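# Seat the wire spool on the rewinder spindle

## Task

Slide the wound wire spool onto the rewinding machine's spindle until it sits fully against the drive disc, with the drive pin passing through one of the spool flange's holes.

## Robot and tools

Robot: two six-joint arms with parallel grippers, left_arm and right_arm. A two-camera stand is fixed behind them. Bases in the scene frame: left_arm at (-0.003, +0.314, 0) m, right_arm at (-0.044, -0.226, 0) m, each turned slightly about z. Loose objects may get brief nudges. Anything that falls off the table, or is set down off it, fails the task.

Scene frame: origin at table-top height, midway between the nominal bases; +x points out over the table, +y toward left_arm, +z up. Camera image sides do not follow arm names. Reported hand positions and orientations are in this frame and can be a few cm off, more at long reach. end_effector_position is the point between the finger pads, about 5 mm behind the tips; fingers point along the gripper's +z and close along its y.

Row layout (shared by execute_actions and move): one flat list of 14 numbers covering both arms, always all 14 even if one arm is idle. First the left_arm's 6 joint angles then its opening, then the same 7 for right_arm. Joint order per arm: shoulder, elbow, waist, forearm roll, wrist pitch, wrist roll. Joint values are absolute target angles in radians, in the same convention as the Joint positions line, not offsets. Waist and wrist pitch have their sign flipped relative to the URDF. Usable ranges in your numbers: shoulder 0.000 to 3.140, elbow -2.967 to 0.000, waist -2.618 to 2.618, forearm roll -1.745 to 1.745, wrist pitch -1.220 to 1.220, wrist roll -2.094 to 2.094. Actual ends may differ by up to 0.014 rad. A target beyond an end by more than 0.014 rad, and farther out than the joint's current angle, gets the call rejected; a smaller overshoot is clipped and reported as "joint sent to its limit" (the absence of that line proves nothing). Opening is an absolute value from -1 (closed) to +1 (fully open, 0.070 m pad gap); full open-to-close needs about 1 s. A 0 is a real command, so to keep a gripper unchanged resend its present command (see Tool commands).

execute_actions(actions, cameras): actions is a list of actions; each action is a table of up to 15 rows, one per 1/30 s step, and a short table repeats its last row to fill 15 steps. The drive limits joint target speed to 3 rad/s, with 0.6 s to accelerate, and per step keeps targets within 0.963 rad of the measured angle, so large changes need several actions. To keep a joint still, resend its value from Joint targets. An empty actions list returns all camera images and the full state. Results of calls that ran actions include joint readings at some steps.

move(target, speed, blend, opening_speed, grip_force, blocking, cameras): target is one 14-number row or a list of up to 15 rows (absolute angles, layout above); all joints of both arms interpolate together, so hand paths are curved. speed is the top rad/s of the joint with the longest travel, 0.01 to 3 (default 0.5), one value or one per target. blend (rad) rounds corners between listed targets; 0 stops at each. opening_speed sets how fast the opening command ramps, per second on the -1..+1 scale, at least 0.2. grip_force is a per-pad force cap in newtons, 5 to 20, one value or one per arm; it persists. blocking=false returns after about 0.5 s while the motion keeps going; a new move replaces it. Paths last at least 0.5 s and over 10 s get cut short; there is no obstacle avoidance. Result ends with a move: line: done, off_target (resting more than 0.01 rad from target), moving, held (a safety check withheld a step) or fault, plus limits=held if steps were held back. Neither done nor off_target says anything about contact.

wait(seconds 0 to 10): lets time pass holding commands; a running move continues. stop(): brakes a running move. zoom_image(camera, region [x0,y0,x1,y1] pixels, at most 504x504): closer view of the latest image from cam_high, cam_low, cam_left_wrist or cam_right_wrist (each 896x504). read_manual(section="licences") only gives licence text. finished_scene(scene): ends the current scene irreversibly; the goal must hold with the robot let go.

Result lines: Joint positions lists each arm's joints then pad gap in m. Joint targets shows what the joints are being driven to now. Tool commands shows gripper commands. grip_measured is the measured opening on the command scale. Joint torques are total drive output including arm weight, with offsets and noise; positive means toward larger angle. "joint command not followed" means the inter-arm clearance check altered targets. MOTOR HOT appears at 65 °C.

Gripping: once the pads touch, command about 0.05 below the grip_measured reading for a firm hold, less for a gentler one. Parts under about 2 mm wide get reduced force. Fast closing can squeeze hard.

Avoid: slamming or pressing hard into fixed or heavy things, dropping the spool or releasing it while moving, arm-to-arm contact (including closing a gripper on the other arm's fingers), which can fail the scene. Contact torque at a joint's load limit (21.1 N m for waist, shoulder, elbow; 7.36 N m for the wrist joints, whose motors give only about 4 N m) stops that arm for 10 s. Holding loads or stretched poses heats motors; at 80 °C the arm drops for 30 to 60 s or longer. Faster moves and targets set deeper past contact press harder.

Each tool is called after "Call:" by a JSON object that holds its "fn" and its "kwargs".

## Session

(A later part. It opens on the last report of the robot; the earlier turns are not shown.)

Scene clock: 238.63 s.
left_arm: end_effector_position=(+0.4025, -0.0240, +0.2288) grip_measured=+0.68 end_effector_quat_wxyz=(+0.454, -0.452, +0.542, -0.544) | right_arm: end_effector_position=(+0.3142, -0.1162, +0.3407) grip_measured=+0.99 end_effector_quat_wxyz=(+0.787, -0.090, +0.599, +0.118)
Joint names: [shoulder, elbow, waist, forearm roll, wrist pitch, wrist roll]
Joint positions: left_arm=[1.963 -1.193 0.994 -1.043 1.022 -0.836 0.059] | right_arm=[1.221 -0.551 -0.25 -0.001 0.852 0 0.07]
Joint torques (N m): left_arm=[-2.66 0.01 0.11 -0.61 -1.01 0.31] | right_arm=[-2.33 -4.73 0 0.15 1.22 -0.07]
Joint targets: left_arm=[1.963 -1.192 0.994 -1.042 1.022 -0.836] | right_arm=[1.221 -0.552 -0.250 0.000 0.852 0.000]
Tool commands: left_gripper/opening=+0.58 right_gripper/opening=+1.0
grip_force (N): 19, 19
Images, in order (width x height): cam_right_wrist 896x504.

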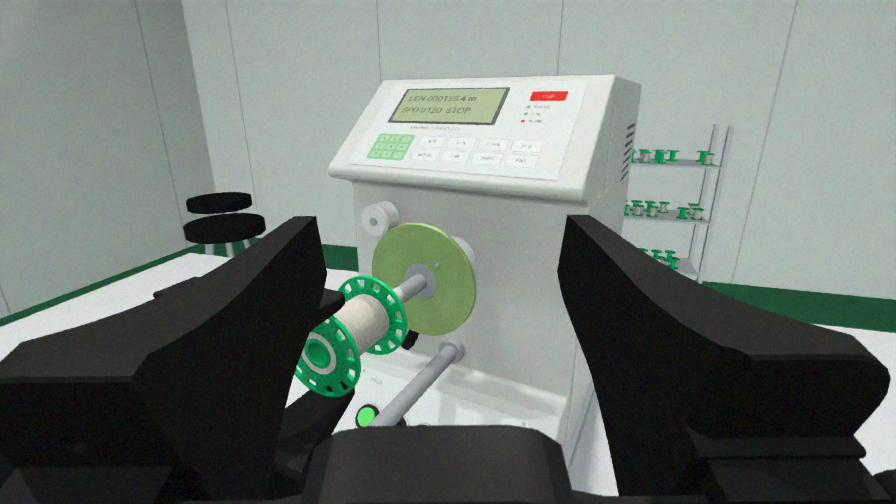

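Call:
{"fn": "move", "kwargs": {"target": [1.9811,-1.1808,0.9932,-1.0001,1.0643,-0.8797,0.58,1.2213,-0.5516,-0.25,0,0.8515,0,1.0], "speed": 0.03, "cameras": ["cam_high","cam_low","cam_left_wrist","cam_right_wrist"]}}

Call:
{"fn": "zoom_image", "kwargs": {"camera": "cam_low", "region": [455, 185, 515, 235]}}

Call:
{"fn": "zoom_image", "kwargs": {"camera": "cam_high", "region": [445, 185, 495, 225]}}

Call:
{"fn": "zoom_image", "kwargs": {"camera": "cam_right_wrist", "region": [285, 260, 435, 410]}}

Scene clock: 256.33 s.
left_arm: end_effector_position=(+0.4027, -0.0239, +0.2282) grip_measured=+0.68 end_effector_quat_wxyz=(+0.462, -0.444, +0.532, -0.554) | right_arm: end_effector_position=(+0.3142, -0.1162, +0.3407) grip_measured=+0.99 end_effector_quat_wxyz=(+0.787, -0.090, +0.599, +0.118)
Joint names: [shoulder, elbow, waist, forearm roll, wrist pitch, wrist roll]
Joint positions: left_arm=[1.981 -1.181 0.993 -1 1.064 -0.879 0.059] | right_arm=[1.221 -0.551 -0.25 -0.001 0.852 0 0.07]
Joint torques (N m): left_arm=[-3.85 -0.84 1.29 -0.17 -0.52 0.02] | right_arm=[-2.32 -4.73 -0.04 0.14 1.22 -0.07]
Joint targets: left_arm=[1.981 -1.181 0.993 -1.000 1.064 -0.880] | right_arm=[1.221 -0.552 -0.250 0.000 0.852 0.000]
grip_force (N): 19, 19
move: done

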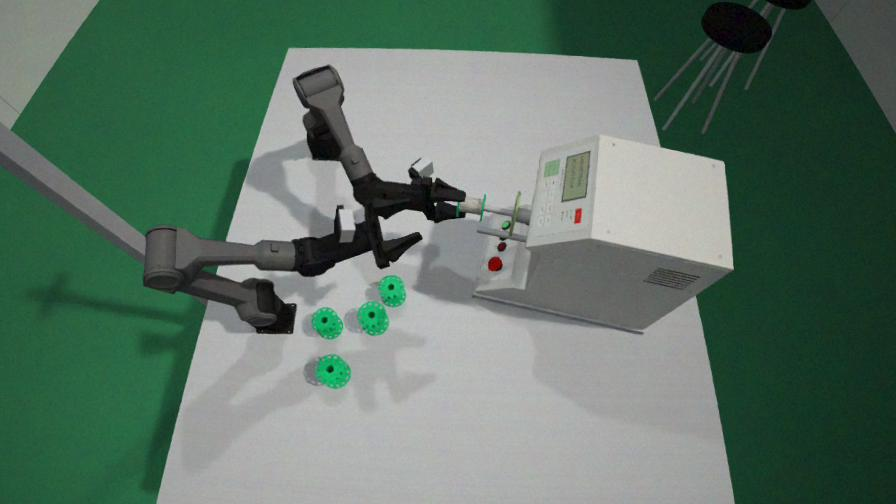

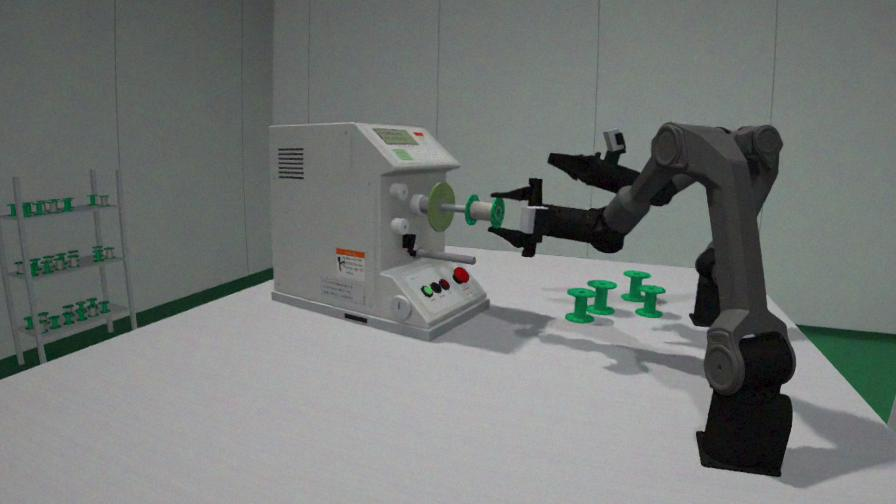

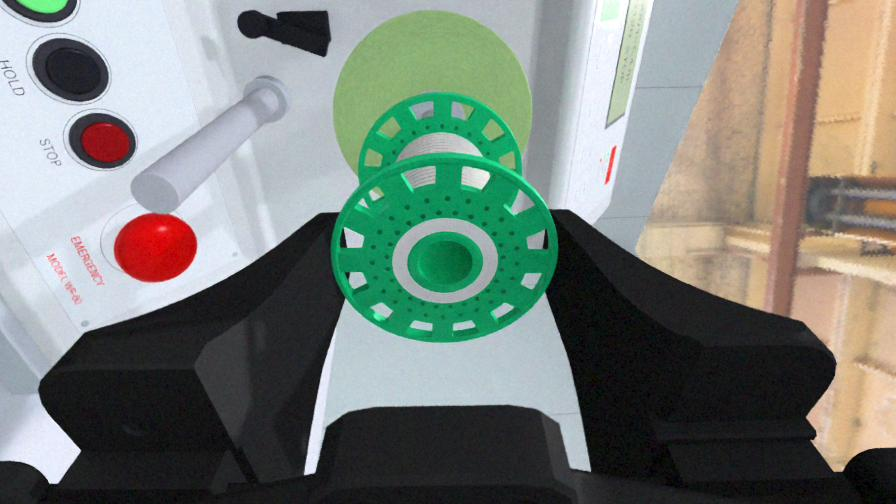

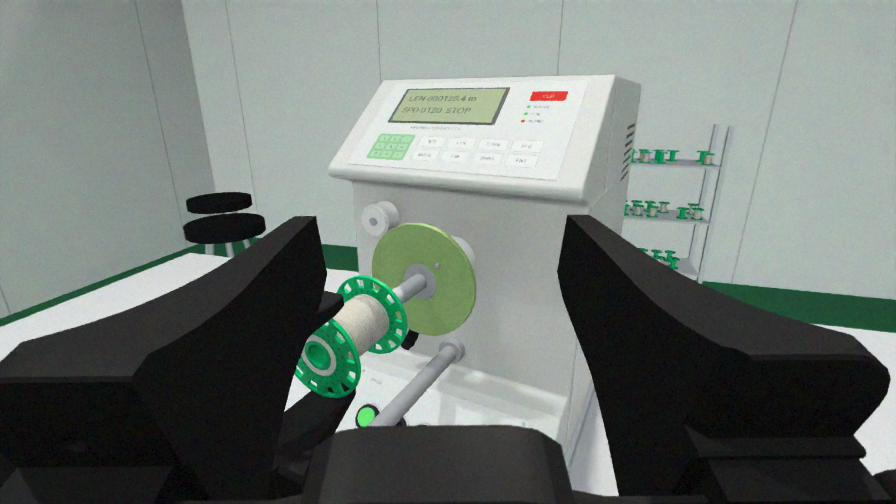

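Scaled by 8.400 from the camera's 896x504 image, which has a finer 1280x720 frame.

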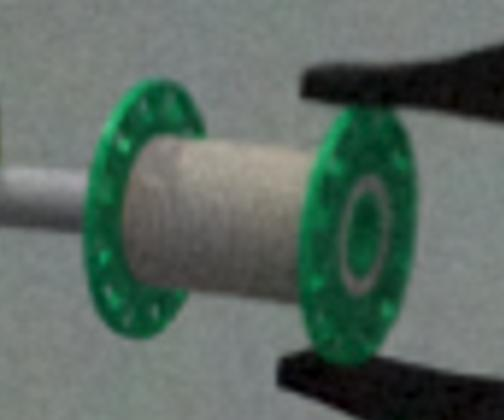

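Scaled by 10.080 from the camera's 896x504 image, which has a finer 1280x720 frame.

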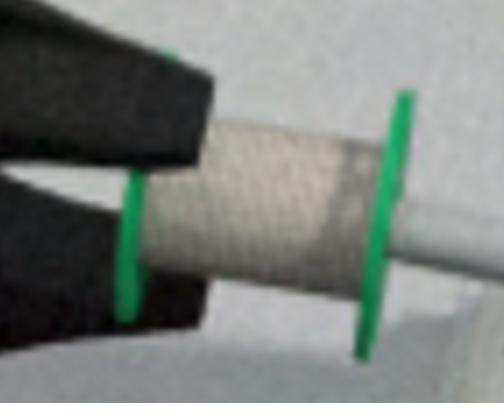

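Scaled by 3.360 from the camera's 896x504 image, which has a finer 1280x720 frame.

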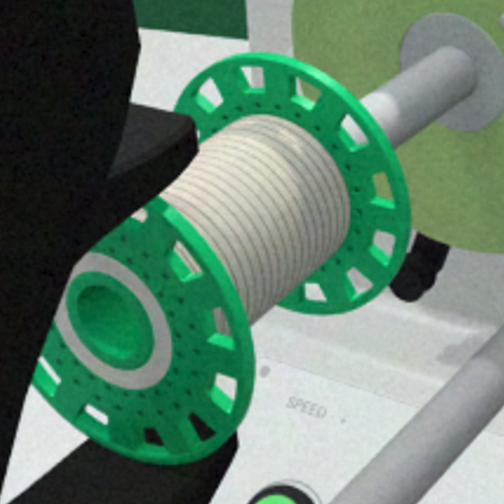

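Call:
{"fn": "move", "kwargs": {"target": [1.9602,-1.1925,0.9934,-1.0435,1.0198,-0.8337,0.58,1.2213,-0.5516,-0.25,0,0.8515,0,1.0], "speed": 0.03, "cameras": ["cam_high","cam_low","cam_left_wrist","cam_right_wrist"]}}

Call:
{"fn": "zoom_image", "kwargs": {"camera": "cam_low", "region": [455, 185, 515, 235]}}

Call:
{"fn": "zoom_image", "kwargs": {"camera": "cam_high", "region": [445, 185, 495, 225]}}

Call:
{"fn": "zoom_image", "kwargs": {"camera": "cam_left_wrist", "region": [320, 70, 570, 350]}}

Scene clock: 262.50 s.
left_arm: end_effector_position=(+0.4023, -0.0240, +0.2291) grip_measured=+0.68 end_effector_quat_wxyz=(+0.453, -0.452, +0.543, -0.544) | right_arm: end_effector_position=(+0.3142, -0.1162, +0.3407) grip_measured=+0.99 end_effector_quat_wxyz=(+0.787, -0.090, +0.599, +0.118)
Joint names: [shoulder, elbow, waist, forearm roll, wrist pitch, wrist roll]
Joint positions: left_arm=[1.961 -1.192 0.994 -1.044 1.019 -0.834 0.059] | right_arm=[1.221 -0.551 -0.25 -0.001 0.852 0 0.07]
Joint torques (N m): left_arm=[-7.71 -5.53 1.49 0.34 -0.02 0.24] | right_arm=[-2.31 -4.68 -0.01 0.14 1.22 -0.08]
Joint targets: left_arm=[1.960 -1.193 0.993 -1.043 1.020 -0.834] | right_arm=[1.221 -0.552 -0.250 0.000 0.852 0.000]
grip_force (N): 19, 19
move: done

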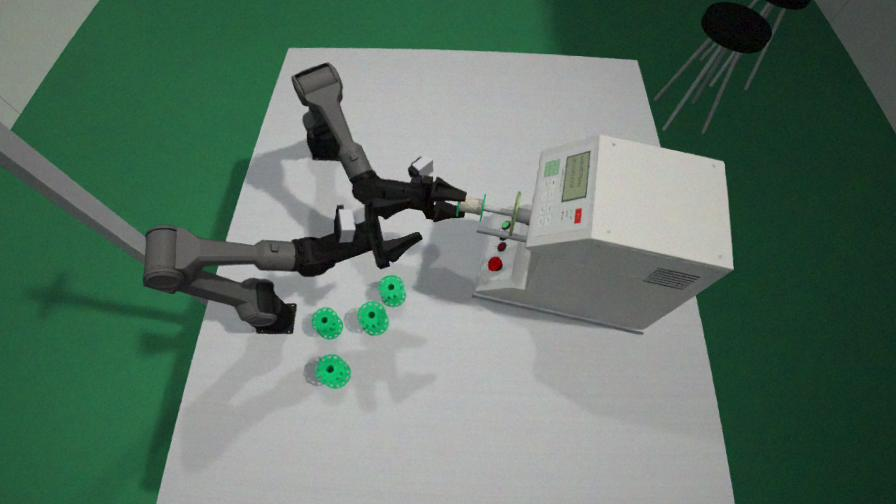

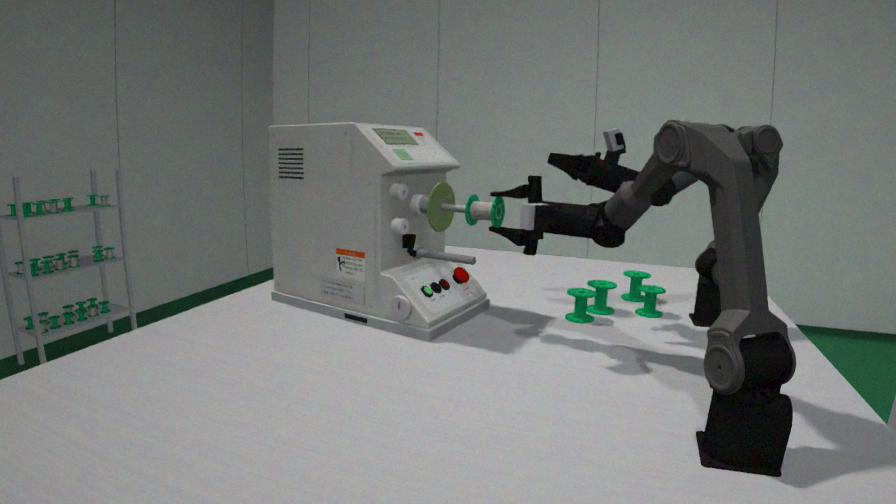

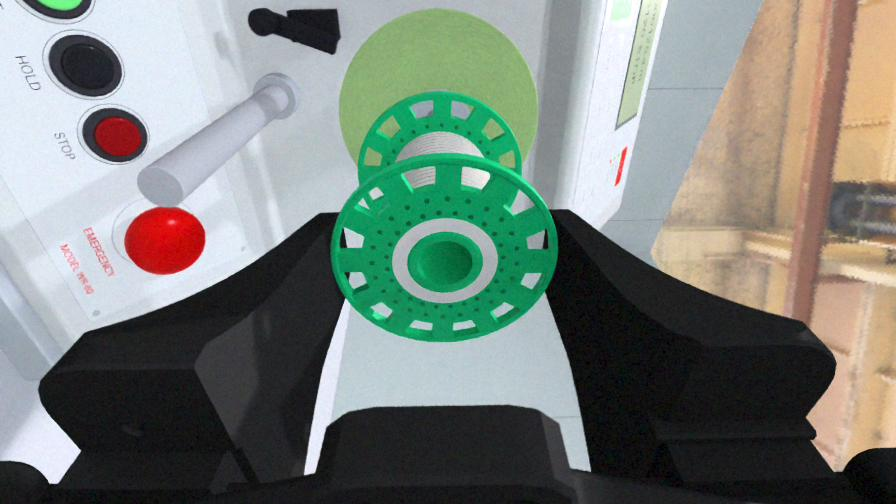

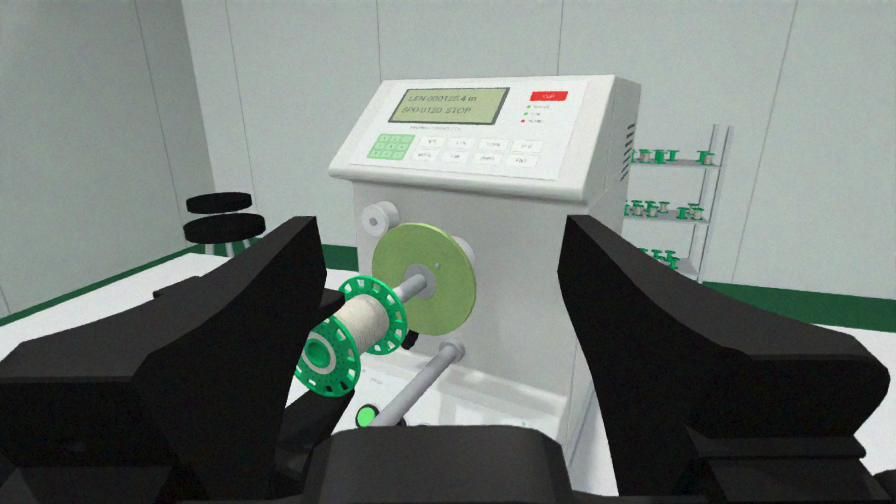

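Scaled by 8.400 from the camera's 896x504 image, which has a finer 1280x720 frame.

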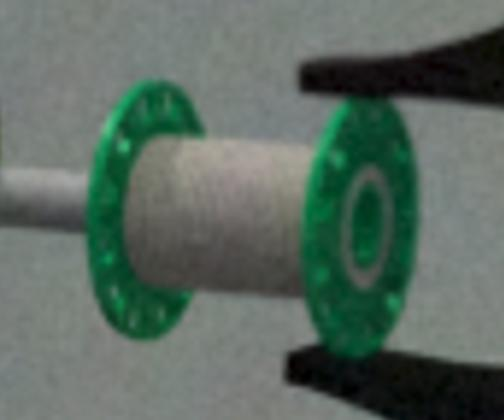

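Scaled by 10.080 from the camera's 896x504 image, which has a finer 1280x720 frame.

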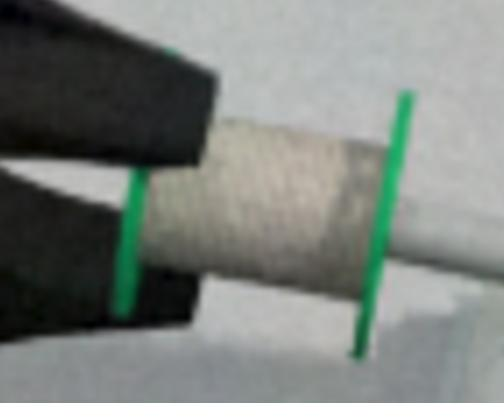

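Scaled by 1.800 from the camera's 896x504 image, which has a finer 1280x720 frame.

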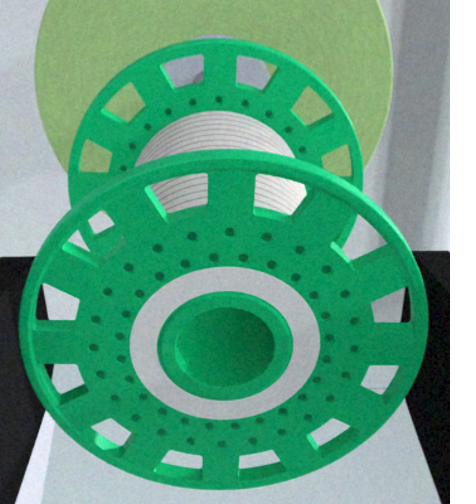

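Call:
{"fn": "move", "kwargs": {"target": [1.9726,-1.2130,0.9813,-1.0372,1.0076,-0.8312,0.58,1.2213,-0.5516,-0.25,0,0.8515,0,1.0], "speed": 0.03, "cameras": ["cam_high","cam_low","cam_right_wrist"]}}

Scene clock: 272.77 s.
left_arm: end_effector_position=(+0.4081, -0.0249, +0.2301) grip_measured=+0.68 end_effector_quat_wxyz=(+0.454, -0.452, +0.542, -0.544) | right_arm: end_effector_position=(+0.3142, -0.1162, +0.3407) grip_measured=+0.99 end_effector_quat_wxyz=(+0.787, -0.090, +0.599, +0.118)
Joint names: [shoulder, elbow, waist, forearm roll, wrist pitch, wrist roll]
Joint positions: left_arm=[1.972 -1.213 0.982 -1.038 1.009 -0.831 0.059] | right_arm=[1.221 -0.551 -0.25 -0.001 0.852 0 0.07]
Joint torques (N m): left_arm=[-7.1 -8.85 -0.17 1.18 0.04 0.33] | right_arm=[-2.31 -4.74 -0.01 0.14 1.22 -0.08]
Joint targets: left_arm=[1.973 -1.213 0.981 -1.037 1.008 -0.831] | right_arm=[1.221 -0.552 -0.250 0.000 0.852 0.000]
grip_force (N): 19, 19
move: done
Images, in order (width x height): cam_high 896x504, cam_low 896x504, cam_right_wrist 896x504.

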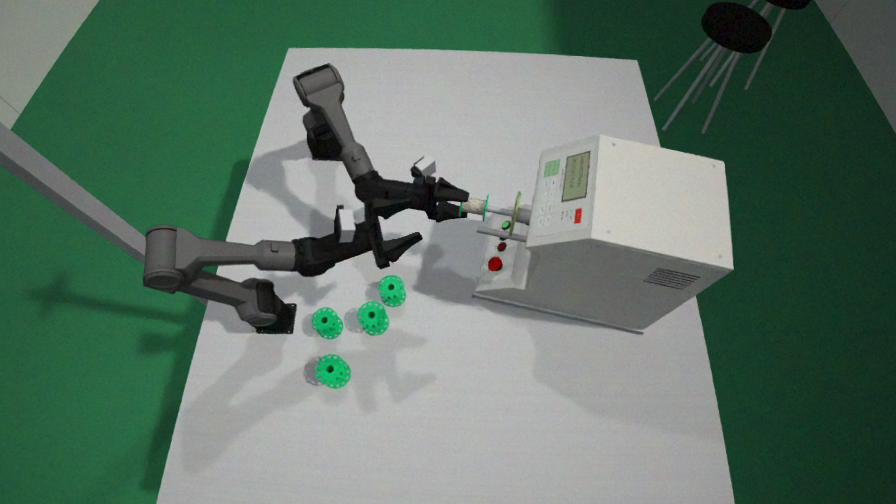

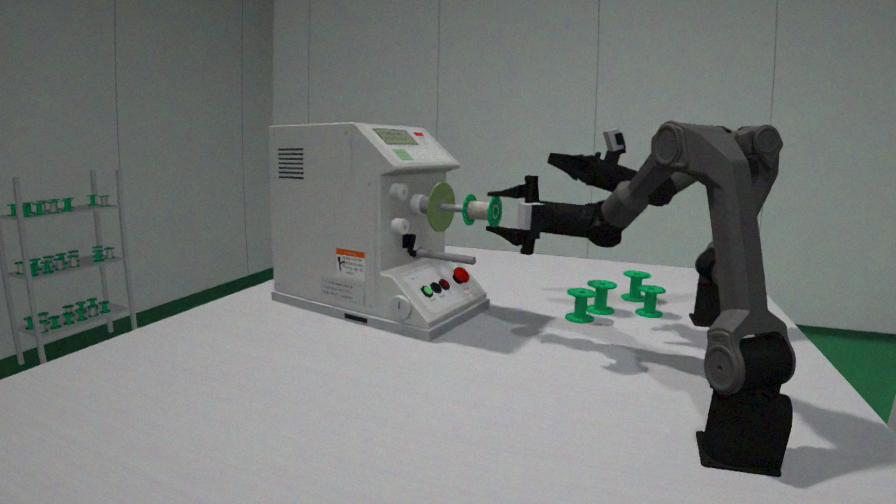

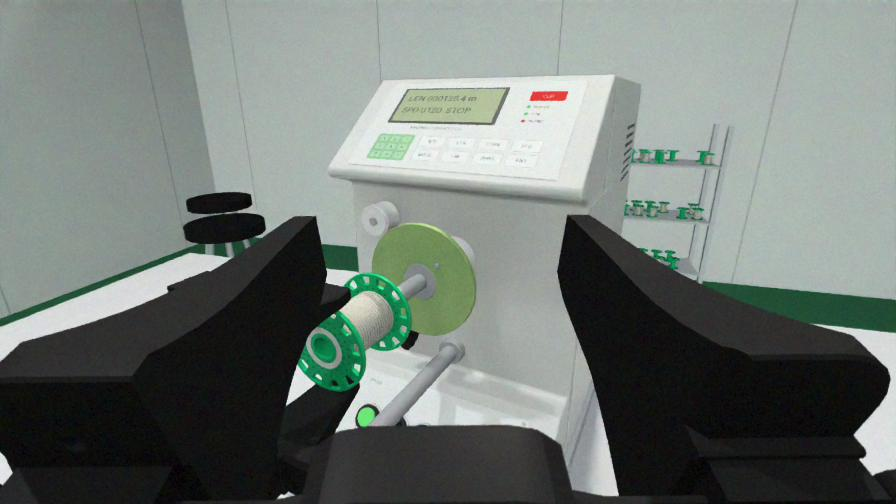

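Call:
{"fn": "zoom_image", "kwargs": {"camera": "cam_low", "region": [450, 180, 520, 240]}}

Call:
{"fn": "zoom_image", "kwargs": {"camera": "cam_high", "region": [445, 185, 525, 245]}}

Call:
{"fn": "zoom_image", "kwargs": {"camera": "cam_right_wrist", "region": [280, 215, 490, 405]}}

Scaled by 7.200 from the camera's 896x504 image, which has a finer 1280x720 frame.

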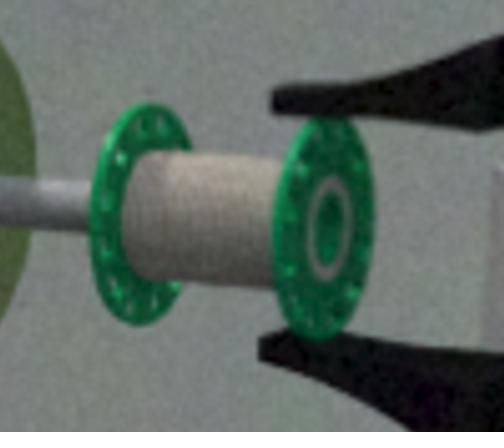

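Scaled by 6.300 from the camera's 896x504 image, which has a finer 1280x720 frame.

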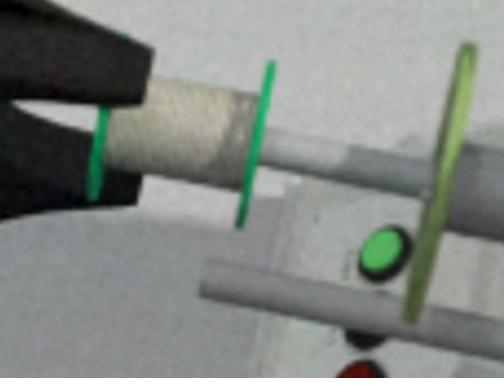

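Scaled by 2.400 from the camera's 896x504 image, which has a finer 1280x720 frame.

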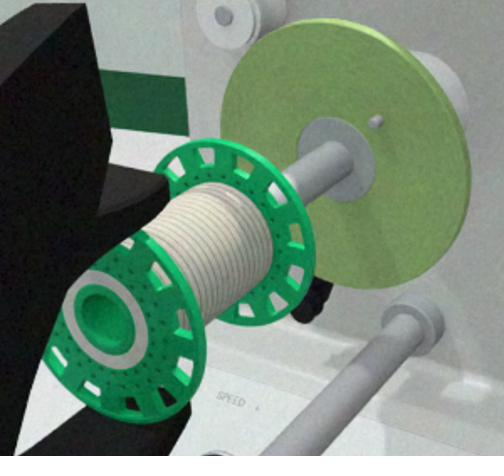

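Call:
{"fn": "move", "kwargs": {"target": [1.9981,-1.2556,0.9580,-1.0261,0.9831,-0.8250,0.58,1.2213,-0.5516,-0.25,0,0.8515,0,1.0], "speed": 0.03, "cameras": ["cam_high","cam_low","cam_right_wrist"]}}

Call:
{"fn": "zoom_image", "kwargs": {"camera": "cam_low", "region": [440, 180, 510, 240]}}

Call:
{"fn": "zoom_image", "kwargs": {"camera": "cam_high", "region": [445, 185, 525, 245]}}

Call:
{"fn": "zoom_image", "kwargs": {"camera": "cam_right_wrist", "region": [280, 215, 490, 405]}}

Scene clock: 279.30 s.
left_arm: end_effector_position=(+0.4198, -0.0280, +0.2292) grip_measured=+0.67 end_effector_quat_wxyz=(+0.454, -0.451, +0.543, -0.544) | right_arm: end_effector_position=(+0.3142, -0.1162, +0.3407) grip_measured=+0.99 end_effector_quat_wxyz=(+0.787, -0.090, +0.599, +0.118)
Joint names: [shoulder, elbow, waist, forearm roll, wrist pitch, wrist roll]
Joint positions: left_arm=[1.999 -1.256 0.959 -1.026 0.983 -0.825 0.059] | right_arm=[1.221 -0.551 -0.25 -0.001 0.852 0 0.07]
Joint torques (N m): left_arm=[-9.34 -8.85 0.36 1.21 0.55 0.33] | right_arm=[-2.29 -4.74 0 0.14 1.21 -0.08]
Joint targets: left_arm=[1.998 -1.256 0.958 -1.026 0.983 -0.825] | right_arm=[1.221 -0.552 -0.250 0.000 0.852 0.000]
grip_force (N): 19, 19
move: done
Images, in order (width x height): cam_high 896x504, cam_low 896x504, cam_right_wrist 896x504.

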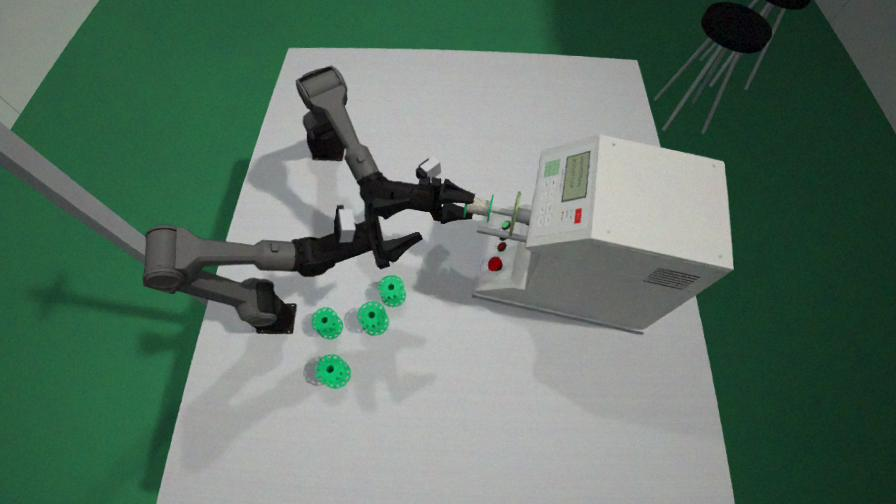

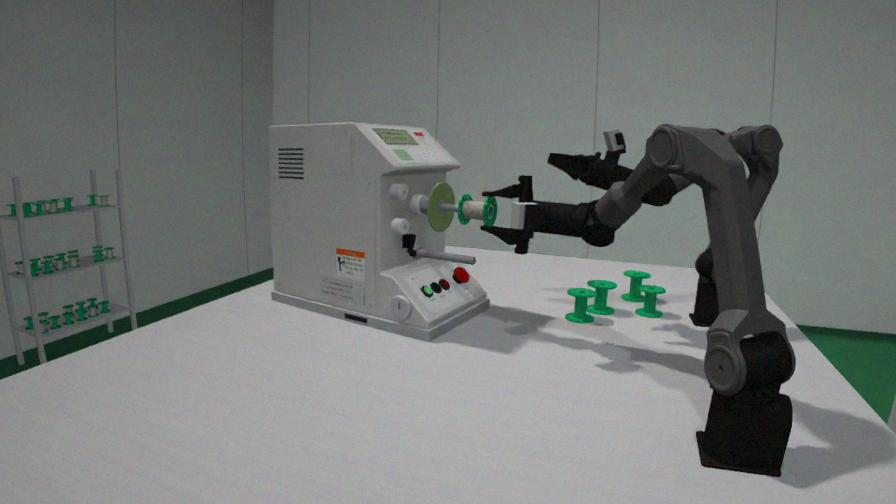

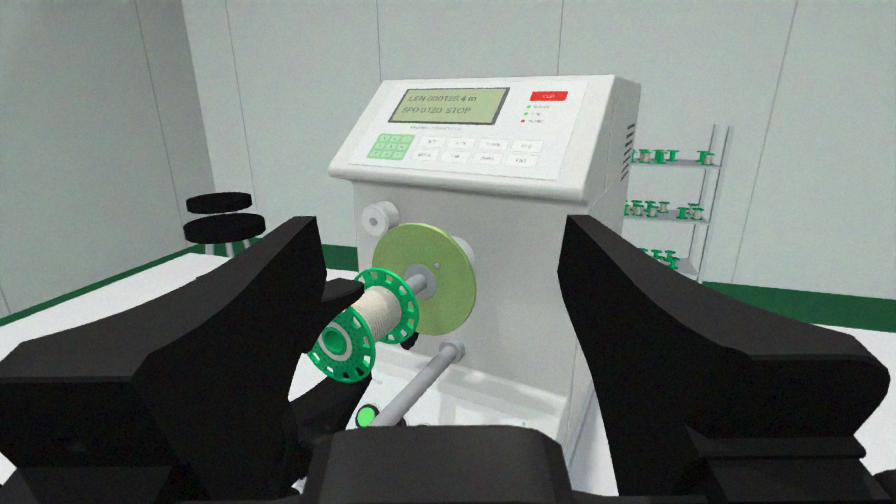

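Scaled by 7.200 from the camera's 896x504 image, which has a finer 1280x720 frame.

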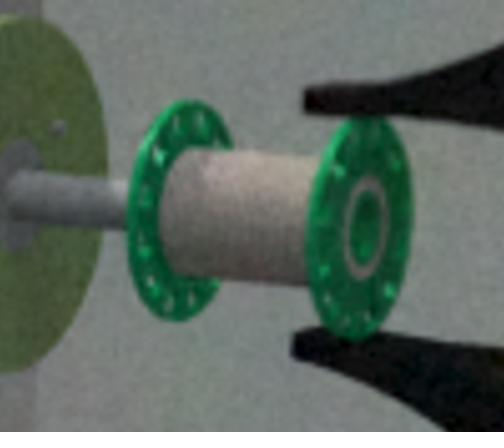

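Scaled by 6.300 from the camera's 896x504 image, which has a finer 1280x720 frame.

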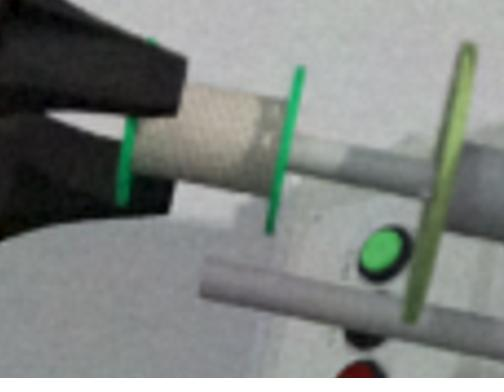

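Scaled by 2.400 from the camera's 896x504 image, which has a finer 1280x720 frame.

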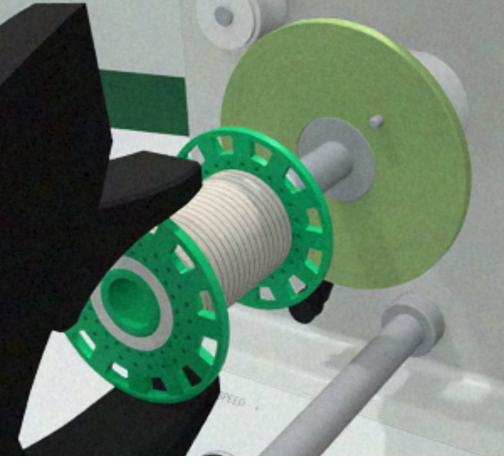

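Call:
{"fn": "move", "kwargs": {"target": [2.0255,-1.3003,0.9356,-1.0166,0.9591,-0.8182,0.58,1.2213,-0.5516,-0.25,0,0.8515,0,1.0], "speed": 0.03, "cameras": ["cam_high","cam_low","cam_right_wrist"]}}

Call:
{"fn": "zoom_image", "kwargs": {"camera": "cam_low", "region": [435, 180, 505, 240]}}

Call:
{"fn": "zoom_image", "kwargs": {"camera": "cam_high", "region": [445, 185, 525, 245]}}

Call:
{"fn": "zoom_image", "kwargs": {"camera": "cam_right_wrist", "region": [300, 210, 490, 380]}}

Scene clock: 283.80 s.
left_arm: end_effector_position=(+0.4317, -0.0301, +0.2295) grip_measured=+0.67 end_effector_quat_wxyz=(+0.454, -0.452, +0.542, -0.545) | right_arm: end_effector_position=(+0.3142, -0.1162, +0.3407) grip_measured=+0.99 end_effector_quat_wxyz=(+0.787, -0.090, +0.599, +0.118)
Joint names: [shoulder, elbow, waist, forearm roll, wrist pitch, wrist roll]
Joint positions: left_arm=[2.025 -1.301 0.936 -1.017 0.959 -0.819 0.059] | right_arm=[1.221 -0.551 -0.25 -0.001 0.852 0 0.07]
Joint torques (N m): left_arm=[-9.8 -9.34 0.9 1.36 0.52 0.33] | right_arm=[-2.32 -4.75 0.02 0.14 1.21 -0.08]
Joint targets: left_arm=[2.026 -1.300 0.936 -1.017 0.959 -0.818] | right_arm=[1.221 -0.552 -0.250 0.000 0.852 0.000]
grip_force (N): 19, 19
move: done
Images, in order (width x height): cam_high 896x504, cam_low 896x504, cam_right_wrist 896x504.

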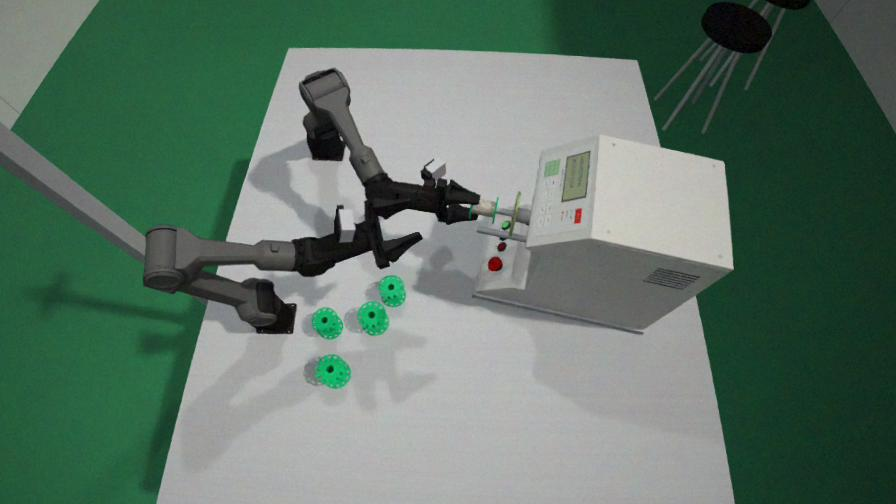

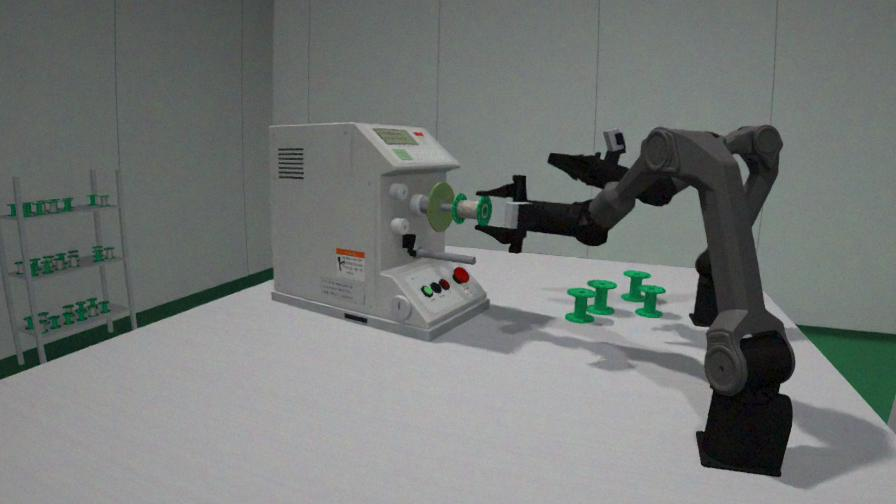

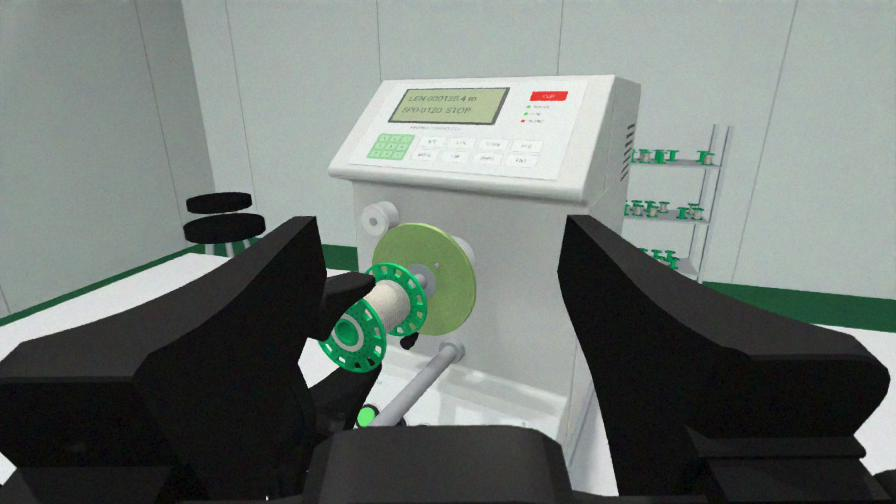

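Scaled by 7.200 from the camera's 896x504 image, which has a finer 1280x720 frame.

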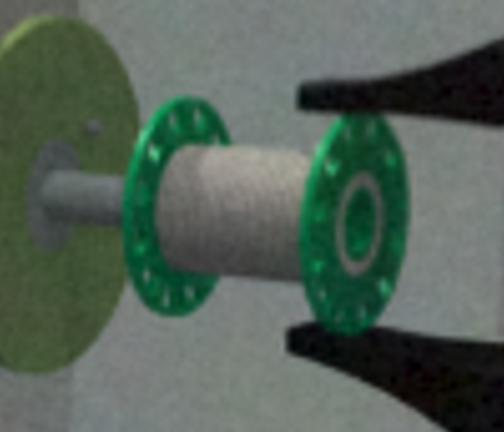

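Scaled by 6.300 from the camera's 896x504 image, which has a finer 1280x720 frame.

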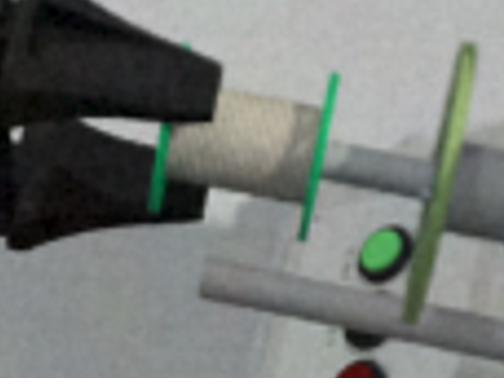

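Scaled by 2.653 from the camera's 896x504 image, which has a finer 1280x720 frame.

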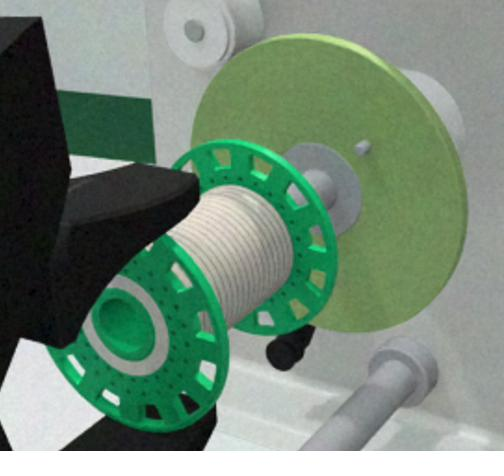

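Call:
{"fn": "move", "kwargs": {"target": [2.0719,-1.3794,0.9006,-1.0057,0.9178,-0.8023,0.58,1.2213,-0.5516,-0.25,0,0.8515,0,1.0], "speed": 0.03, "cameras": ["cam_high","cam_low","cam_right_wrist"]}}

Call:
{"fn": "zoom_image", "kwargs": {"camera": "cam_low", "region": [425, 180, 495, 240]}}

Call:
{"fn": "zoom_image", "kwargs": {"camera": "cam_high", "region": [460, 185, 530, 245]}}

Call:
{"fn": "zoom_image", "kwargs": {"camera": "cam_right_wrist", "region": [310, 210, 490, 370]}}

Scene clock: 288.53 s.
left_arm: end_effector_position=(+0.4515, -0.0339, +0.2289) grip_measured=+0.67 end_effector_quat_wxyz=(+0.454, -0.452, +0.541, -0.544) | right_arm: end_effector_position=(+0.3142, -0.1162, +0.3407) grip_measured=+0.99 end_effector_quat_wxyz=(+0.787, -0.090, +0.599, +0.118)
Joint names: [shoulder, elbow, waist, forearm roll, wrist pitch, wrist roll]
Joint positions: left_arm=[2.071 -1.38 0.901 -1.006 0.919 -0.803 0.059] | right_arm=[1.221 -0.551 -0.25 -0.001 0.852 0 0.07]
Joint torques (N m): left_arm=[-7.55 -8.36 3.9 1.59 -0.45 0.32] | right_arm=[-2.3 -4.73 -0.01 0.14 1.21 -0.09]
Joint targets: left_arm=[2.072 -1.379 0.901 -1.006 0.918 -0.802] | right_arm=[1.221 -0.552 -0.250 0.000 0.852 0.000]
grip_force (N): 19, 19
move: done
Images, in order (width x height): cam_high 896x504, cam_low 896x504, cam_right_wrist 896x504.

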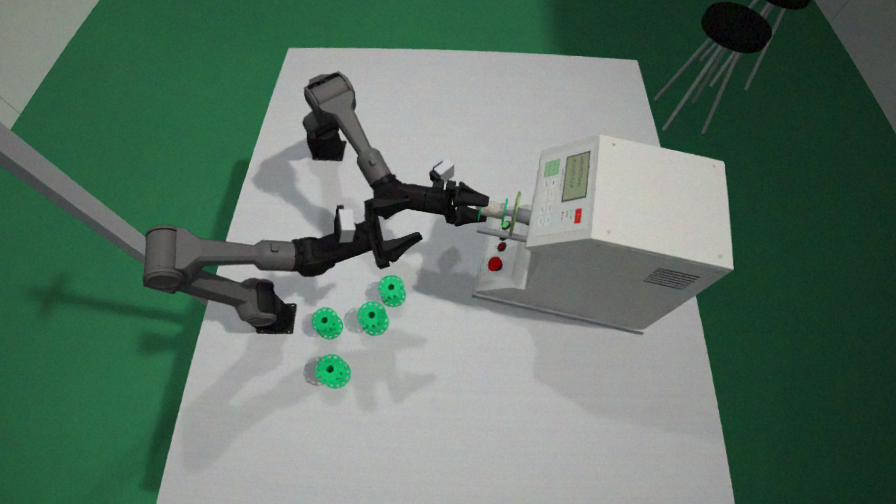

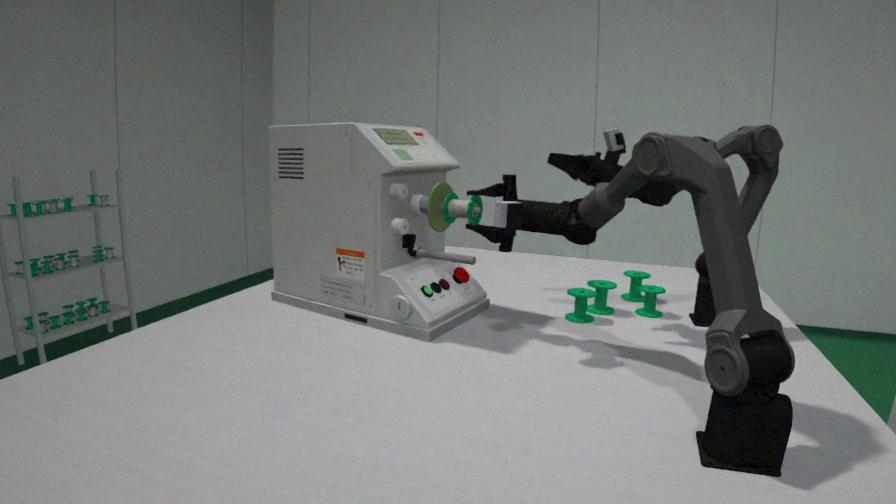

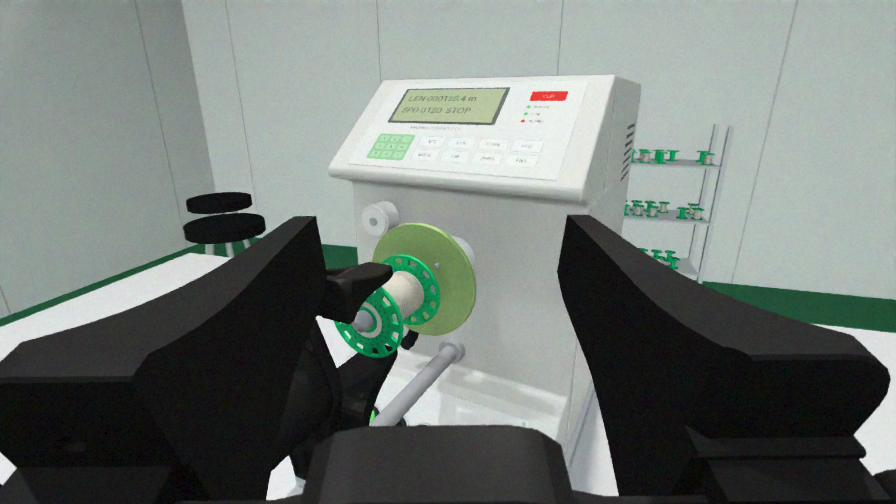

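Scaled by 7.200 from the camera's 896x504 image, which has a finer 1280x720 frame.

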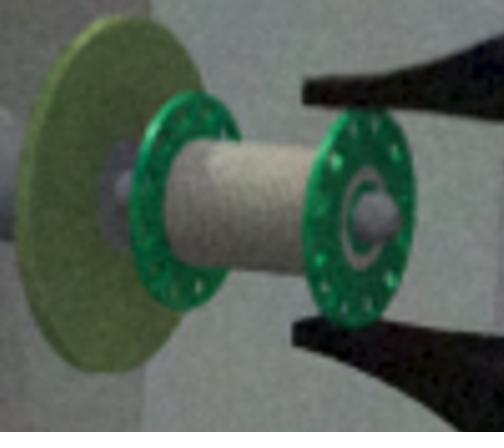

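Scaled by 7.200 from the camera's 896x504 image, which has a finer 1280x720 frame.

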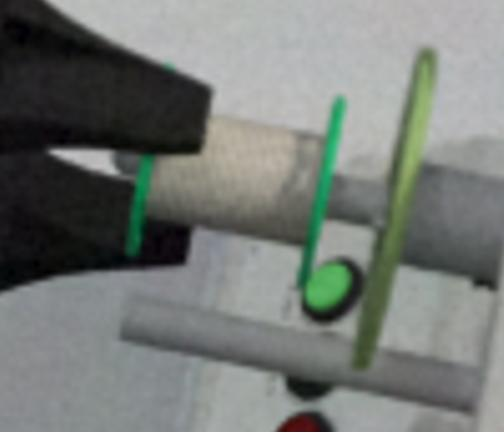

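Scaled by 2.800 from the camera's 896x504 image, which has a finer 1280x720 frame.

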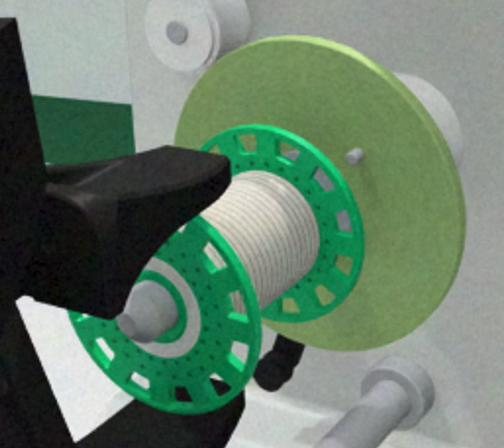

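Call:
{"fn": "zoom_image", "kwargs": {"camera": "cam_right_wrist", "region": [370, 240, 460, 330]}}

Scaled by 5.600 from the camera's 896x504 image, which has a finer 1280x720 frame.

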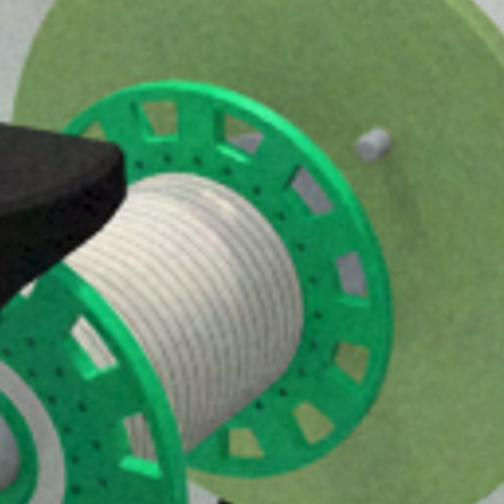

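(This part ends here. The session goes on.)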